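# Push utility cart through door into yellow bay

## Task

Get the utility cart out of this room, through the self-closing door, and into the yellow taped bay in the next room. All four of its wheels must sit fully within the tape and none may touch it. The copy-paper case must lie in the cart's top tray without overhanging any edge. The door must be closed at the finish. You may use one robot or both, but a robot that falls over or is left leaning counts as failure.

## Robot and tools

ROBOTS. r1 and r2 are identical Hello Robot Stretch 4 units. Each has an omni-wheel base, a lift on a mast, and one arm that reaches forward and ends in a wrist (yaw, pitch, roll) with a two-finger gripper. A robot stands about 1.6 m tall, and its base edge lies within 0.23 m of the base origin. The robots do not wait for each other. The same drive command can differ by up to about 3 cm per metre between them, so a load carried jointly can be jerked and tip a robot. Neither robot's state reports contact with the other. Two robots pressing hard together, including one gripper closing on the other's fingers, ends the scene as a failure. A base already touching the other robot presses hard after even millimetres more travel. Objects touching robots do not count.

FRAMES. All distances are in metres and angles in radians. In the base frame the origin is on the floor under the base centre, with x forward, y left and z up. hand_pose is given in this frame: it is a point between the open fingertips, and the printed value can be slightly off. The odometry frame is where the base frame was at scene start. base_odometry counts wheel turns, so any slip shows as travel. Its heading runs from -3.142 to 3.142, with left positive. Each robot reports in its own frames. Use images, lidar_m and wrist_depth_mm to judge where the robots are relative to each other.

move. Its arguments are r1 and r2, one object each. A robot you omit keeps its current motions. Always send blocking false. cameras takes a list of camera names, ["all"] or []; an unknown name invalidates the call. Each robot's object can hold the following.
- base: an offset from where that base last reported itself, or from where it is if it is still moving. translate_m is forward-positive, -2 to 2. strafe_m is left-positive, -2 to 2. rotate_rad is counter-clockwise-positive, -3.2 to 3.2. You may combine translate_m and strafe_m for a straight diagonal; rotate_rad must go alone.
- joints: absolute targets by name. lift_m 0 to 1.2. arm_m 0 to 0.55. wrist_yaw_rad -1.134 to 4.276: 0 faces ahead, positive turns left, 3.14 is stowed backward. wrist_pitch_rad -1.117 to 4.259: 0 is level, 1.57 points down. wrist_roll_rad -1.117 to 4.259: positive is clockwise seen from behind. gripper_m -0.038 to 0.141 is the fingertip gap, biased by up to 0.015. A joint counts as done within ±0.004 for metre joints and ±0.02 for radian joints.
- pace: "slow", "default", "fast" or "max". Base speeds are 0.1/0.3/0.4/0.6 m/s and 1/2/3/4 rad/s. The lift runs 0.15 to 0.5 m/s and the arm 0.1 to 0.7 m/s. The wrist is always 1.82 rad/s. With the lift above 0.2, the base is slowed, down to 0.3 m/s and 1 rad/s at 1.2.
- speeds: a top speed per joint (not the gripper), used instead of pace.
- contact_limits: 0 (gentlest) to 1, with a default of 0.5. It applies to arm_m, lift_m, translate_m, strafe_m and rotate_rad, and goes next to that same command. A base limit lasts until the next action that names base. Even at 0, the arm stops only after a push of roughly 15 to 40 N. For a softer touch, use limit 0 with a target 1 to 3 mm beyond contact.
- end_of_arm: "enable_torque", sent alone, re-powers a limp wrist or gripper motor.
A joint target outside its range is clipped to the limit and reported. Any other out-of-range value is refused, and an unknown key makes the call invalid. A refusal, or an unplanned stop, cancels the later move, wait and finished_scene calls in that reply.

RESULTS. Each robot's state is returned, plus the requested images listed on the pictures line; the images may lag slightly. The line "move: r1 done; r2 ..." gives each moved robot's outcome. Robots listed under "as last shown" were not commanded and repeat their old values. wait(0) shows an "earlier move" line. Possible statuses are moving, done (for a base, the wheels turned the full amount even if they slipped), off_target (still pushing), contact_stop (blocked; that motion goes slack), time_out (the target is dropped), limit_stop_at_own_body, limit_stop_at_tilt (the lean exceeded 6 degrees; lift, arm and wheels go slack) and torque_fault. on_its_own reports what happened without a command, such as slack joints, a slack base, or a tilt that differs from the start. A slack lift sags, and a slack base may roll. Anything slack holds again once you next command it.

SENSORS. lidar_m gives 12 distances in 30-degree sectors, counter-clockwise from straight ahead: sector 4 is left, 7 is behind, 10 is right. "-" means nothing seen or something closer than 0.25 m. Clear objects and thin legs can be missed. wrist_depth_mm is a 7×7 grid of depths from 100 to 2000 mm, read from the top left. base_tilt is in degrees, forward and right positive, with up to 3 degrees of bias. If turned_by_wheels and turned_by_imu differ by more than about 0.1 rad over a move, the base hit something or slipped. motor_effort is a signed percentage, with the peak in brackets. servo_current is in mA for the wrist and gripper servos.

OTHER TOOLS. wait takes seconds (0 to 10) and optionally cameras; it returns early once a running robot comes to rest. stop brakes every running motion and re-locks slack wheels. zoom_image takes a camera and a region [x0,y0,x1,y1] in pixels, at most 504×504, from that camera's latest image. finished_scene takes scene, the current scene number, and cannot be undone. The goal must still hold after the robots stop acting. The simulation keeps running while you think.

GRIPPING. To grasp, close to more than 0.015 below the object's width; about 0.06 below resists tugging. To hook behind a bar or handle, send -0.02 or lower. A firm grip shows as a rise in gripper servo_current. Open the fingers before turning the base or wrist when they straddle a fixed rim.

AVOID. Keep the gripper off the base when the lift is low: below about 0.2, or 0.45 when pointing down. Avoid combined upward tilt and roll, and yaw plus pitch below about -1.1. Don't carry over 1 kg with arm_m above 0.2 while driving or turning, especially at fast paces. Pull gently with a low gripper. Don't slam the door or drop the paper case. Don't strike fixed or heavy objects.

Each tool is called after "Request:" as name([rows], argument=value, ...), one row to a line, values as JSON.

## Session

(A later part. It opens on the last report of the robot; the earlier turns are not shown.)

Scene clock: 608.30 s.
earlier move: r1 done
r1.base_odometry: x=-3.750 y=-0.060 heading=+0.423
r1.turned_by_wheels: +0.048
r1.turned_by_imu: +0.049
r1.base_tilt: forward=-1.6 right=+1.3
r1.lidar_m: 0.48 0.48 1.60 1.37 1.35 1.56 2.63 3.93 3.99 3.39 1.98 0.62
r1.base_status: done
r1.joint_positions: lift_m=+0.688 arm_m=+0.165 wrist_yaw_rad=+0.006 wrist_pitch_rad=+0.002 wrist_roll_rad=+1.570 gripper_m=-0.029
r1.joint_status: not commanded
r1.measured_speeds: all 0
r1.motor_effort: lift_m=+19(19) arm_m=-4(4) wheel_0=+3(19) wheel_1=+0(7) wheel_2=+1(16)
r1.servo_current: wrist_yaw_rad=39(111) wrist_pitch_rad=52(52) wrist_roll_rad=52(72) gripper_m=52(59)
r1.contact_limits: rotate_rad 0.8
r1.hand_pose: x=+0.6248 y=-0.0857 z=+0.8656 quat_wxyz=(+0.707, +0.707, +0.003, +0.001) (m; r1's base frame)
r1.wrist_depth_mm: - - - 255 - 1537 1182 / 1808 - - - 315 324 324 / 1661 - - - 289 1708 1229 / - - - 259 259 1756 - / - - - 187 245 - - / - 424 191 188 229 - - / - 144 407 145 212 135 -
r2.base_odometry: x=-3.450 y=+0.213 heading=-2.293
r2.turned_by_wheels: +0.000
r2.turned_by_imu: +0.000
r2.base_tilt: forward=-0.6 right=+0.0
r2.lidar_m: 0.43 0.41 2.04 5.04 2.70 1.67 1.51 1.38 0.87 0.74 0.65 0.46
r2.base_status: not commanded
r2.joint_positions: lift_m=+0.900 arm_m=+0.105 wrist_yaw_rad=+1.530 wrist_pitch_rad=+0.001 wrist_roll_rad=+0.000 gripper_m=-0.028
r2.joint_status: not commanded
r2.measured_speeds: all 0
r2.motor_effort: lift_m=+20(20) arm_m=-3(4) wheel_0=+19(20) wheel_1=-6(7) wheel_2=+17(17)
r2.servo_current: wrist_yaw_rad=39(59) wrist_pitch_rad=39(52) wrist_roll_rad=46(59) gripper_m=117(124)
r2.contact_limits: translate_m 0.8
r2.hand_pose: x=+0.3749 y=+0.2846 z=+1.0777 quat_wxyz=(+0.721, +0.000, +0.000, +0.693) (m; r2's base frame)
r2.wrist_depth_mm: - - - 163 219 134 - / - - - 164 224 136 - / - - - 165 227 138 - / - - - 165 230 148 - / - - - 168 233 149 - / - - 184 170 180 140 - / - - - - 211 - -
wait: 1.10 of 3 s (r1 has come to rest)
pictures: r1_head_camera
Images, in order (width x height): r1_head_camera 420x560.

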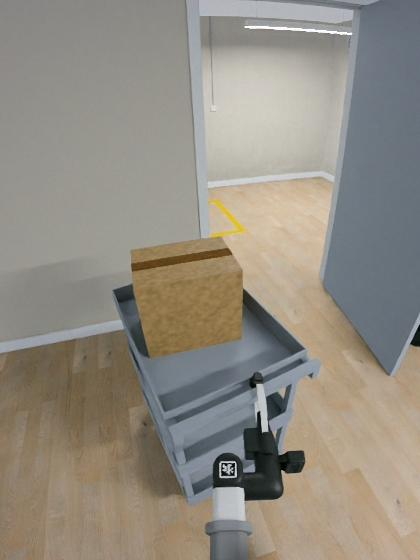

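Request:
move(blocking=false, r1={"base":{"translate_m":-0.085,"strafe_m":-0.33},"pace":"slow","contact_limits":{"translate_m":0.8}})

Request:
wait(seconds=5)

Request:
move(blocking=false, r1={"base":{"rotate_rad":0.15},"pace":"slow","contact_limits":{"rotate_rad":0.8}})

Request:
wait(seconds=3)

Request:
move(blocking=false, r1={"base":{"translate_m":-0.15,"strafe_m":-0.31},"pace":"slow","contact_limits":{"translate_m":0.8}})

Request:
wait(seconds=5)

Request:
move(blocking=false, r1={"base":{"rotate_rad":0.15},"pace":"slow","contact_limits":{"rotate_rad":0.8}})

Request:
wait(seconds=3, cameras=["r1_head_camera"])

Request:
move(blocking=false, r1={"base":{"translate_m":-0.6,"strafe_m":-0.36},"pace":"slow","contact_limits":{"translate_m":0.8}})

Request:
wait(seconds=9, cameras=["r1_head_camera"])

Scene clock: 624.13 s.
move: r1 moving
r1.base_odometry: x=-3.747 y=-0.072 heading=+0.425
r1.turned_by_wheels: +0.002
r1.turned_by_imu: +0.002
r1.base_tilt: forward=-1.5 right=+1.2
r1.lidar_m: 0.47 0.47 1.64 1.36 1.36 1.58 2.65 3.93 3.99 3.39 1.97 0.63
r1.base_status: translate_m moving; strafe_m moving
r1.joint_positions: lift_m=+0.688 arm_m=+0.165 wrist_yaw_rad=+0.007 wrist_pitch_rad=+0.002 wrist_roll_rad=+1.570 gripper_m=-0.029
r1.joint_status: not commanded
r1.measured_speeds: translate_m=-0.012 strafe_m=-0.050 rotate_rad=+0.003 lift_m=+0.000 arm_m=+0.000 wrist_yaw_rad=+0.014 wrist_pitch_rad=+0.000 wrist_roll_rad=+0.000
r1.motor_effort: lift_m=+19(19) arm_m=-3(4) wheel_0=+15(15) wheel_1=-6(7) wheel_2=+9(9)
r1.servo_current: wrist_yaw_rad=52(65) wrist_pitch_rad=39(46) wrist_roll_rad=33(59) gripper_m=52(59)
r1.contact_limits: translate_m 0.8
r1.hand_pose: x=+0.6249 y=-0.0855 z=+0.8656 quat_wxyz=(+0.707, +0.707, +0.003, +0.002) (m; r1's base frame)
r1.wrist_depth_mm: 1756 - - 254 271 1661 1205 / 1756 - - - 317 322 320 / - - - - 283 1808 1255 / - - - 258 259 1756 - / - - - 188 246 - - / - 427 213 185 230 - - / - 151 407 146 211 126 -
r2: as last shown
r2.lidar_m: 0.43 0.42 2.00 5.03 2.71 1.69 1.51 1.35 0.84 0.76 0.68 0.47
r2.motor_effort: lift_m=+20(20) arm_m=-4(4) wheel_0=+20(20) wheel_1=-6(6) wheel_2=+17(17)
r2.servo_current: wrist_yaw_rad=46(59) wrist_pitch_rad=46(46) wrist_roll_rad=46(52) gripper_m=124(124)
r2.contact_limits: translate_m 0.8
r2.wrist_depth_mm: - - - 163 219 134 - / - - - 164 224 136 - / - - - 166 226 138 - / - - - 165 231 148 - / - - - 168 233 149 - / - - 184 170 179 140 - / - - - - 211 - -
pictures: none

Scene clock: 628.30 s.
earlier move: r1 done
r1.base_odometry: x=-3.691 y=-0.395 heading=+0.425
r1.turned_by_wheels: +0.000
r1.turned_by_imu: +0.000
r1.base_tilt: forward=-1.5 right=+1.3
r1.lidar_m: 0.39 0.43 1.96 1.66 1.65 1.89 3.21 3.74 3.70 3.09 3.07 0.76
r1.base_status: done
r1.joint_positions: lift_m=+0.688 arm_m=+0.165 wrist_yaw_rad=+0.007 wrist_pitch_rad=+0.003 wrist_roll_rad=+1.570 gripper_m=-0.029
r1.joint_status: not commanded
r1.measured_speeds: all 0
r1.motor_effort: lift_m=+19(19) arm_m=-4(4) wheel_0=+9(15) wheel_1=+0(7) wheel_2=+8(11)
r1.servo_current: wrist_yaw_rad=59(72) wrist_pitch_rad=52(52) wrist_roll_rad=59(65) gripper_m=59(65)
r1.contact_limits: translate_m 0.8
r1.hand_pose: x=+0.6249 y=-0.0853 z=+0.8655 quat_wxyz=(+0.707, +0.707, +0.003, +0.002) (m; r1's base frame)
r1.wrist_depth_mm: - - - - - - 1160 / - - - - - 1464 1205 / 1808 - - - - 1708 1229 / 1756 - - - 362 373 373 / 1708 - - - 277 1708 1281 / 1576 - 206 185 229 1618 - / - 139 160 - 195 134 -
r2.base_odometry: x=-3.450 y=+0.213 heading=-2.293
r2.turned_by_wheels: +0.000
r2.turned_by_imu: +0.001
r2.base_tilt: forward=-0.7 right=+0.0
r2.lidar_m: 0.43 0.42 1.64 5.01 2.71 1.68 1.47 1.38 0.82 0.75 0.67 0.46
r2.base_status: not commanded
r2.joint_positions: lift_m=+0.900 arm_m=+0.105 wrist_yaw_rad=+1.530 wrist_pitch_rad=+0.001 wrist_roll_rad=+0.000 gripper_m=-0.028
r2.joint_status: not commanded
r2.measured_speeds: all 0
r2.motor_effort: lift_m=+20(20) arm_m=-4(4) wheel_0=+19(20) wheel_1=-6(7) wheel_2=+17(18)
r2.servo_current: wrist_yaw_rad=46(59) wrist_pitch_rad=39(52) wrist_roll_rad=46(65) gripper_m=117(124)
r2.contact_limits: translate_m 0.8
r2.hand_pose: x=+0.3749 y=+0.2846 z=+1.0777 quat_wxyz=(+0.721, +0.000, +0.000, +0.693) (m; r2's base frame)
r2.wrist_depth_mm: - - - 163 219 134 - / - - - 164 224 136 - / - - - 166 228 138 - / - - - 166 230 149 - / - - - 168 232 149 - / - - 184 170 179 141 - / - - - - 211 - -
wait: 4.17 of 5 s (r1 has come to rest)
pictures: none

Scene clock: 628.80 s.
move: r1 moving
r1.base_odometry: x=-3.691 y=-0.395 heading=+0.533
r1.turned_by_wheels: +0.108
r1.turned_by_imu: +0.104
r1.base_tilt: forward=-1.6 right=+1.3
r1.lidar_m: 0.41 0.46 1.85 1.63 1.66 2.02 3.77 3.77 3.45 3.07 2.02 0.63
r1.base_status: rotate_rad moving
r1.joint_positions: lift_m=+0.688 arm_m=+0.165 wrist_yaw_rad=-0.016 wrist_pitch_rad=+0.003 wrist_roll_rad=+1.570 gripper_m=-0.029
r1.joint_status: not commanded
r1.measured_speeds: translate_m=-0.001 strafe_m=+0.000 rotate_rad=+0.278 lift_m=+0.000 arm_m=+0.000 wrist_yaw_rad=-0.042 wrist_pitch_rad=+0.000 wrist_roll_rad=+0.000
r1.motor_effort: lift_m=+19(19) arm_m=+3(4) wheel_0=-16(16) wheel_1=-7(7) wheel_2=-18(18)
r1.servo_current: wrist_yaw_rad=104(104) wrist_pitch_rad=46(46) wrist_roll_rad=72(72) gripper_m=46(59)
r1.contact_limits: rotate_rad 0.8
r1.hand_pose: x=+0.6228 y=-0.0920 z=+0.8654 quat_wxyz=(+0.707, +0.707, -0.005, -0.007) (m; r1's base frame)
r1.wrist_depth_mm: - - - - - - 1118 / - - - - - 1499 1255 / 1863 - - - - 1756 1205 / 1756 - - - 357 370 375 / 1708 - - - 255 1708 1308 / 1661 - 187 188 180 1618 - / - 138 179 123 191 138 -
r2: as last shown
r2.turned_by_imu: +0.000
r2.lidar_m: 0.42 0.40 1.62 5.02 2.72 1.68 1.50 1.38 0.85 0.74 0.68 0.47
r2.motor_effort: lift_m=+20(20) arm_m=-4(4) wheel_0=+19(20) wheel_1=-6(6) wheel_2=+17(17)
r2.servo_current: wrist_yaw_rad=39(59) wrist_pitch_rad=46(46) wrist_roll_rad=46(59) gripper_m=111(124)
r2.contact_limits: translate_m 0.8
r2.wrist_depth_mm: - - - 163 219 134 - / - - - 164 224 136 - / - - - 165 227 138 - / - - - 166 230 148 - / - - - 168 233 149 - / - - 184 170 179 140 - / - - - - 211 - -
pictures: none

Scene clock: 629.47 s.
earlier move: r1 done
r1.base_odometry: x=-3.691 y=-0.395 heading=+0.574
r1.turned_by_wheels: +0.041
r1.turned_by_imu: +0.041
r1.base_tilt: forward=-1.6 right=+1.3
r1.lidar_m: 0.42 0.46 1.83 1.63 1.66 2.06 3.76 3.78 3.38 3.08 1.85 0.66
r1.base_status: done
r1.joint_positions: lift_m=+0.688 arm_m=+0.165 wrist_yaw_rad=-0.003 wrist_pitch_rad=+0.003 wrist_roll_rad=+1.570 gripper_m=-0.029
r1.joint_status: not commanded
r1.measured_speeds: all 0
r1.motor_effort: lift_m=+19(19) arm_m=-1(4) wheel_0=-5(20) wheel_1=-3(7) wheel_2=-1(20)
r1.servo_current: wrist_yaw_rad=59(104) wrist_pitch_rad=46(46) wrist_roll_rad=52(72) gripper_m=52(59)
r1.contact_limits: rotate_rad 0.8
r1.hand_pose: x=+0.6241 y=-0.0882 z=+0.8654 quat_wxyz=(+0.707, +0.707, +0.000, -0.002) (m; r1's base frame)
r1.wrist_depth_mm: - - - - - 1464 1205 / 1808 - - 307 - 1708 1205 / - - - - 349 355 359 / 1708 - - - 296 1756 1308 / 1708 - - 193 254 1618 - / - - 182 187 183 - - / - 144 392 151 196 136 -
r2.base_odometry: x=-3.450 y=+0.213 heading=-2.293
r2.turned_by_wheels: +0.000
r2.turned_by_imu: +0.000
r2.base_tilt: forward=-0.7 right=+0.0
r2.lidar_m: 0.44 0.40 1.67 5.04 2.72 1.68 1.51 1.39 0.83 0.75 0.70 0.49
r2.base_status: not commanded
r2.joint_positions: lift_m=+0.900 arm_m=+0.105 wrist_yaw_rad=+1.530 wrist_pitch_rad=+0.001 wrist_roll_rad=+0.000 gripper_m=-0.028
r2.joint_status: not commanded
r2.measured_speeds: all 0
r2.motor_effort: lift_m=+20(20) arm_m=-4(4) wheel_0=+19(20) wheel_1=-6(7) wheel_2=+17(18)
r2.servo_current: wrist_yaw_rad=46(65) wrist_pitch_rad=46(46) wrist_roll_rad=52(59) gripper_m=111(124)
r2.contact_limits: translate_m 0.8
r2.hand_pose: x=+0.3749 y=+0.2846 z=+1.0777 quat_wxyz=(+0.721, +0.000, +0.000, +0.693) (m; r2's base frame)
r2.wrist_depth_mm: - - - 163 218 134 - / - - - 165 224 136 - / - - - 166 227 138 - / - - - 165 230 149 - / - - - 168 233 150 - / - - 184 170 179 140 - / - - - - 211 - -
wait: 0.67 of 3 s (r1 has come to rest)
pictures: none

Scene clock: 629.97 s.
move: r1 moving
r1.base_odometry: x=-3.690 y=-0.407 heading=+0.575
r1.turned_by_wheels: +0.001
r1.turned_by_imu: +0.001
r1.base_tilt: forward=-1.6 right=+1.3
r1.lidar_m: 0.39 0.46 1.84 1.66 1.67 2.07 3.75 3.79 3.35 3.07 1.86 0.67
r1.base_status: translate_m moving; strafe_m moving
r1.joint_positions: lift_m=+0.688 arm_m=+0.165 wrist_yaw_rad=+0.001 wrist_pitch_rad=+0.003 wrist_roll_rad=+1.570 gripper_m=-0.029
r1.joint_status: not commanded
r1.measured_speeds: translate_m=-0.022 strafe_m=-0.044 rotate_rad=+0.005 lift_m=+0.000 arm_m=+0.000 wrist_yaw_rad=+0.026 wrist_pitch_rad=+0.000 wrist_roll_rad=+0.000
r1.motor_effort: lift_m=+19(19) arm_m=-4(4) wheel_0=+6(6) wheel_1=-8(9) wheel_2=+6(6)
r1.servo_current: wrist_yaw_rad=52(59) wrist_pitch_rad=39(46) wrist_roll_rad=33(65) gripper_m=59(59)
r1.contact_limits: translate_m 0.8
r1.hand_pose: x=+0.6244 y=-0.0871 z=+0.8654 quat_wxyz=(+0.707, +0.707, +0.001, -0.001) (m; r1's base frame)
r1.wrist_depth_mm: - - - - - 1576 1182 / 1808 - - 307 - 1661 1229 / - - - - 345 357 357 / 1661 - - - 294 1756 1281 / 1661 - - 193 253 1661 - / - - 180 187 223 - - / - 144 397 150 200 135 -
r2: as last shown
r2.base_tilt: forward=-0.6 right=+0.0
r2.lidar_m: 0.44 0.42 1.64 5.04 2.69 1.71 1.50 1.36 0.85 0.76 0.69 0.47
r2.motor_effort: lift_m=+20(20) arm_m=-4(4) wheel_0=+19(20) wheel_1=-6(7) wheel_2=+17(17)
r2.servo_current: wrist_yaw_rad=46(52) wrist_pitch_rad=39(46) wrist_roll_rad=46(52) gripper_m=117(124)
r2.contact_limits: translate_m 0.8
r2.wrist_depth_mm: - - - 163 219 134 - / - - - 164 224 136 - / - - - 166 228 138 - / - - - 165 229 148 - / - - - 168 232 149 - / - - 184 170 179 140 - / - - - - 211 - -
pictures: none

Scene clock: 634.20 s.
earlier move: r1 done
r1.base_odometry: x=-3.648 y=-0.737 heading=+0.575
r1.turned_by_wheels: +0.000
r1.turned_by_imu: +0.001
r1.base_tilt: forward=-1.6 right=+1.3
r1.lidar_m: 0.42 0.42 2.14 1.93 1.96 2.39 3.57 3.62 3.09 2.82 2.80 0.72
r1.base_status: done
r1.joint_positions: lift_m=+0.688 arm_m=+0.165 wrist_yaw_rad=+0.013 wrist_pitch_rad=+0.004 wrist_roll_rad=+1.570 gripper_m=-0.029
r1.joint_status: not commanded
r1.measured_speeds: all 0
r1.motor_effort: lift_m=+19(19) arm_m=+4(4) wheel_0=+10(19) wheel_1=+0(9) wheel_2=+3(17)
r1.servo_current: wrist_yaw_rad=78(98) wrist_pitch_rad=46(52) wrist_roll_rad=65(65) gripper_m=46(59)
r1.contact_limits: translate_m 0.8
r1.hand_pose: x=+0.6254 y=-0.0835 z=+0.8650 quat_wxyz=(+0.707, +0.707, +0.006, +0.003) (m; r1's base frame)
r1.wrist_depth_mm: - 991 - - - - - / - - - - - 1661 1205 / 1863 - - 340 - 1661 1182 / 1863 - - - 353 1537 430 / 1808 - - 262 262 1756 1336 / - - - 186 236 1618 - / - 143 176 144 198 - -
r2.base_odometry: x=-3.450 y=+0.213 heading=-2.293
r2.turned_by_wheels: +0.000
r2.turned_by_imu: +0.001
r2.base_tilt: forward=-0.6 right=+0.0
r2.lidar_m: 0.44 0.44 1.23 5.03 2.70 1.67 1.52 1.39 0.86 0.76 0.71 0.45
r2.base_status: not commanded
r2.joint_positions: lift_m=+0.900 arm_m=+0.105 wrist_yaw_rad=+1.530 wrist_pitch_rad=+0.001 wrist_roll_rad=+0.000 gripper_m=-0.028
r2.joint_status: not commanded
r2.measured_speeds: all 0
r2.motor_effort: lift_m=+20(20) arm_m=-4(4) wheel_0=+20(20) wheel_1=-6(7) wheel_2=+17(17)
r2.servo_current: wrist_yaw_rad=46(59) wrist_pitch_rad=46(52) wrist_roll_rad=33(65) gripper_m=111(124)
r2.contact_limits: translate_m 0.8
r2.hand_pose: x=+0.3749 y=+0.2846 z=+1.0777 quat_wxyz=(+0.721, +0.000, +0.000, +0.693) (m; r2's base frame)
r2.wrist_depth_mm: - - - 163 219 134 - / - - - 165 224 136 - / - - - 165 228 138 - / - - - 165 230 149 - / - - - 168 233 150 - / - - 183 170 179 140 - / - - - - 212 - -
wait: 4.23 of 5 s (r1 has come to rest)
pictures: none

Scene clock: 634.70 s.
move: r1 moving
r1.base_odometry: x=-3.648 y=-0.737 heading=+0.684
r1.turned_by_wheels: +0.109
r1.turned_by_imu: +0.108
r1.base_tilt: forward=-1.6 right=+1.3
r1.lidar_m: 0.42 0.49 2.05 1.93 2.00 2.66 3.62 3.68 2.96 2.81 2.87 0.68
r1.base_status: rotate_rad moving
r1.joint_positions: lift_m=+0.688 arm_m=+0.165 wrist_yaw_rad=-0.017 wrist_pitch_rad=+0.005 wrist_roll_rad=+1.570 gripper_m=-0.029
r1.joint_status: not commanded
r1.measured_speeds: translate_m=+0.000 strafe_m=-0.002 rotate_rad=+0.282 lift_m=+0.000 arm_m=+0.000 wrist_yaw_rad=-0.060 wrist_pitch_rad=+0.002 wrist_roll_rad=+0.000
r1.motor_effort: lift_m=+19(19) arm_m=+4(4) wheel_0=-18(18) wheel_1=-9(9) wheel_2=-15(15)
r1.servo_current: wrist_yaw_rad=98(98) wrist_pitch_rad=46(46) wrist_roll_rad=33(59) gripper_m=59(59)
r1.contact_limits: rotate_rad 0.8
r1.hand_pose: x=+0.6228 y=-0.0923 z=+0.8648 quat_wxyz=(+0.707, +0.707, -0.004, -0.008) (m; r1's base frame)
r1.wrist_depth_mm: - 991 1008 - - - - / - - - - - 1537 1205 / 1921 - - 340 - 1537 1118 / 1808 - - - 362 1661 1205 / 1808 - - 260 252 1661 1281 / 1808 - 184 - 180 1618 - / - 137 389 - 193 132 -
r2: as last shown
r2.turned_by_imu: +0.000
r2.base_tilt: forward=-0.7 right=+0.1
r2.lidar_m: 0.43 0.41 1.25 5.04 2.73 1.67 1.50 1.35 0.87 0.75 0.69 0.47
r2.motor_effort: lift_m=+20(20) arm_m=-4(4) wheel_0=+19(20) wheel_1=-6(6) wheel_2=+17(17)
r2.servo_current: wrist_yaw_rad=39(52) wrist_pitch_rad=39(39) wrist_roll_rad=39(59) gripper_m=111(124)
r2.contact_limits: translate_m 0.8
r2.wrist_depth_mm: - - - 163 219 134 - / - - - 164 224 136 - / - - - 165 228 138 - / - - - 166 230 148 - / - - - 167 232 150 - / - - 184 170 179 140 - / - - - - 211 - -
pictures: none

Scene clock: 635.47 s.
earlier move: r1 done
r1.base_odometry: x=-3.648 y=-0.736 heading=+0.726
r1.turned_by_wheels: +0.042
r1.turned_by_imu: +0.042
r1.base_tilt: forward=-1.6 right=+1.3
r1.lidar_m: 0.42 0.48 1.99 1.91 1.99 2.74 3.63 3.72 2.93 2.80 1.84 0.68
r1.base_status: done
r1.joint_positions: lift_m=+0.688 arm_m=+0.165 wrist_yaw_rad=+0.005 wrist_pitch_rad=+0.005 wrist_roll_rad=+1.570 gripper_m=-0.029
r1.joint_status: not commanded
r1.measured_speeds: all 0
r1.motor_effort: lift_m=+19(19) arm_m=-4(4) wheel_0=+3(21) wheel_1=-1(9) wheel_2=+4(16)
r1.servo_current: wrist_yaw_rad=26(111) wrist_pitch_rad=46(52) wrist_roll_rad=52(59) gripper_m=59(59)
r1.contact_limits: rotate_rad 0.8
r1.hand_pose: x=+0.6247 y=-0.0861 z=+0.8646 quat_wxyz=(+0.707, +0.707, +0.004, +0.000) (m; r1's base frame)
r1.wrist_depth_mm: 1756 - - - - 1618 1160 / 1808 - - 307 - 1708 1205 / 1756 - - - 343 355 357 / 1808 - - - 289 1708 1281 / - - - 189 253 1756 - / - 421 183 186 227 - - / - 404 179 153 203 - -
r2.base_odometry: x=-3.450 y=+0.213 heading=-2.293
r2.turned_by_wheels: +0.000
r2.turned_by_imu: +0.000
r2.base_tilt: forward=-0.7 right=+0.0
r2.lidar_m: 0.41 0.41 1.30 5.02 2.70 1.67 1.47 1.34 0.84 0.76 0.68 0.47
r2.base_status: not commanded
r2.joint_positions: lift_m=+0.900 arm_m=+0.105 wrist_yaw_rad=+1.530 wrist_pitch_rad=+0.001 wrist_roll_rad=+0.000 gripper_m=-0.028
r2.joint_status: not commanded
r2.measured_speeds: all 0
r2.motor_effort: lift_m=+20(20) arm_m=-4(4) wheel_0=+19(20) wheel_1=-6(7) wheel_2=+17(17)
r2.servo_current: wrist_yaw_rad=46(59) wrist_pitch_rad=39(39) wrist_roll_rad=52(65) gripper_m=117(124)
r2.contact_limits: translate_m 0.8
r2.hand_pose: x=+0.3749 y=+0.2846 z=+1.0777 quat_wxyz=(+0.721, +0.000, +0.000, +0.693) (m; r2's base frame)
r2.wrist_depth_mm: - - - 163 219 134 - / - - - 164 224 136 - / - - - 166 227 138 - / - - - 165 230 148 - / - - - 169 233 150 - / - - 184 169 179 140 - / - - - - 211 - -
wait: 0.77 of 3 s (r1 has come to rest)
pictures: r1_head_camera
Images, in order (width x height): r1_head_camera 420x560.

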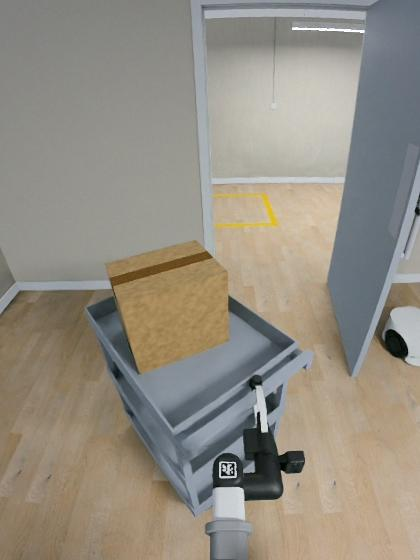

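Scene clock: 635.97 s.
move: r1 moving
r1.base_odometry: x=-3.653 y=-0.750 heading=+0.727
r1.turned_by_wheels: +0.001
r1.turned_by_imu: +0.002
r1.base_tilt: forward=-1.6 right=+1.3
r1.lidar_m: 0.43 0.47 1.99 1.93 2.02 2.76 3.61 3.70 2.89 2.79 1.81 0.70
r1.base_status: translate_m moving; strafe_m moving
r1.joint_positions: lift_m=+0.688 arm_m=+0.165 wrist_yaw_rad=+0.008 wrist_pitch_rad=+0.005 wrist_roll_rad=+1.570 gripper_m=-0.029
r1.joint_status: not commanded
r1.measured_speeds: translate_m=-0.049 strafe_m=-0.028 rotate_rad=-0.001 lift_m=+0.000 arm_m=+0.000 wrist_yaw_rad=+0.007 wrist_pitch_rad=+0.000 wrist_roll_rad=+0.000
r1.motor_effort: lift_m=+19(19) arm_m=-4(4) wheel_0=+5(6) wheel_1=-6(8) wheel_2=+16(16)
r1.servo_current: wrist_yaw_rad=59(72) wrist_pitch_rad=46(52) wrist_roll_rad=46(65) gripper_m=59(59)
r1.contact_limits: translate_m 0.8
r1.hand_pose: x=+0.6250 y=-0.0852 z=+0.8646 quat_wxyz=(+0.707, +0.707, +0.005, +0.001) (m; r1's base frame)
r1.wrist_depth_mm: 1808 - - - - 1618 1182 / 1808 - - 307 - 1576 1205 / 1808 - - - 342 353 415 / 1756 - - - 286 1708 1281 / - - - 189 253 1756 - / - 424 184 183 226 - - / - 407 178 155 205 - -
r2: as last shown
r2.base_tilt: forward=-0.6 right=+0.0
r2.lidar_m: 0.42 0.42 1.29 5.02 2.70 1.69 1.49 1.38 0.87 0.75 0.67 0.46
r2.motor_effort: lift_m=+20(20) arm_m=-4(4) wheel_0=+19(20) wheel_1=-6(6) wheel_2=+17(17)
r2.servo_current: wrist_yaw_rad=46(59) wrist_pitch_rad=39(46) wrist_roll_rad=52(65) gripper_m=117(124)
r2.contact_limits: translate_m 0.8
r2.wrist_depth_mm: - - - 163 219 134 - / - - - 164 224 136 - / - - - 166 226 138 - / - - - 165 230 149 - / - - - 167 233 149 - / - - 184 169 180 140 - / - - - - 211 - -
pictures: none

Scene clock: 643.63 s.
earlier move: r1 done
r1.base_odometry: x=-3.857 y=-1.404 heading=+0.727
r1.turned_by_wheels: +0.000
r1.turned_by_imu: +0.003
r1.base_tilt: forward=-1.6 right=+1.3
r1.lidar_m: 0.47 0.45 2.36 2.29 2.37 3.07 2.96 3.08 2.54 2.44 2.51 0.63
r1.base_status: done
r1.joint_positions: lift_m=+0.688 arm_m=+0.165 wrist_yaw_rad=+0.008 wrist_pitch_rad=+0.005 wrist_roll_rad=+1.570 gripper_m=-0.029
r1.joint_status: not commanded
r1.measured_speeds: all 0
r1.motor_effort: lift_m=+19(19) arm_m=-4(4) wheel_0=+9(16) wheel_1=+0(8) wheel_2=+6(16)
r1.servo_current: wrist_yaw_rad=52(85) wrist_pitch_rad=46(59) wrist_roll_rad=46(72) gripper_m=52(65)
r1.contact_limits: translate_m 0.8
r1.hand_pose: x=+0.6250 y=-0.0851 z=+0.8646 quat_wxyz=(+0.707, +0.707, +0.005, +0.001) (m; r1's base frame)
r1.wrist_depth_mm: - - - 259 - 1537 1182 / - - - 282 317 322 324 / - - - 217 291 1708 1229 / - - - 257 263 1808 - / - - - 247 244 842 - / - 427 424 176 229 - - / - 413 179 158 211 - -
r2.base_odometry: x=-3.450 y=+0.213 heading=-2.293
r2.turned_by_wheels: +0.000
r2.turned_by_imu: +0.001
r2.base_tilt: forward=-0.7 right=+0.0
r2.lidar_m: 0.43 0.41 1.29 1.59 2.71 1.68 1.51 1.39 0.85 0.74 0.69 0.47
r2.base_status: not commanded
r2.joint_positions: lift_m=+0.900 arm_m=+0.105 wrist_yaw_rad=+1.530 wrist_pitch_rad=+0.001 wrist_roll_rad=+0.000 gripper_m=-0.028
r2.joint_status: not commanded
r2.measured_speeds: all 0
r2.motor_effort: lift_m=+20(20) arm_m=-4(4) wheel_0=+19(20) wheel_1=-6(7) wheel_2=+17(17)
r2.servo_current: wrist_yaw_rad=52(59) wrist_pitch_rad=39(46) wrist_roll_rad=39(65) gripper_m=124(124)
r2.contact_limits: translate_m 0.8
r2.hand_pose: x=+0.3749 y=+0.2846 z=+1.0777 quat_wxyz=(+0.721, +0.000, +0.000, +0.693) (m; r2's base frame)
r2.wrist_depth_mm: - - - 163 219 134 - / - - - 164 224 136 - / - - - 165 227 138 - / - - - 165 230 148 - / - - - 168 232 149 - / - - 184 170 179 140 - / - - - - 211 - -
wait: 7.67 of 9 s (r1 has come to rest)
pictures: r1_head_camera
Images, in order (width x height): r1_head_camera 420x560.

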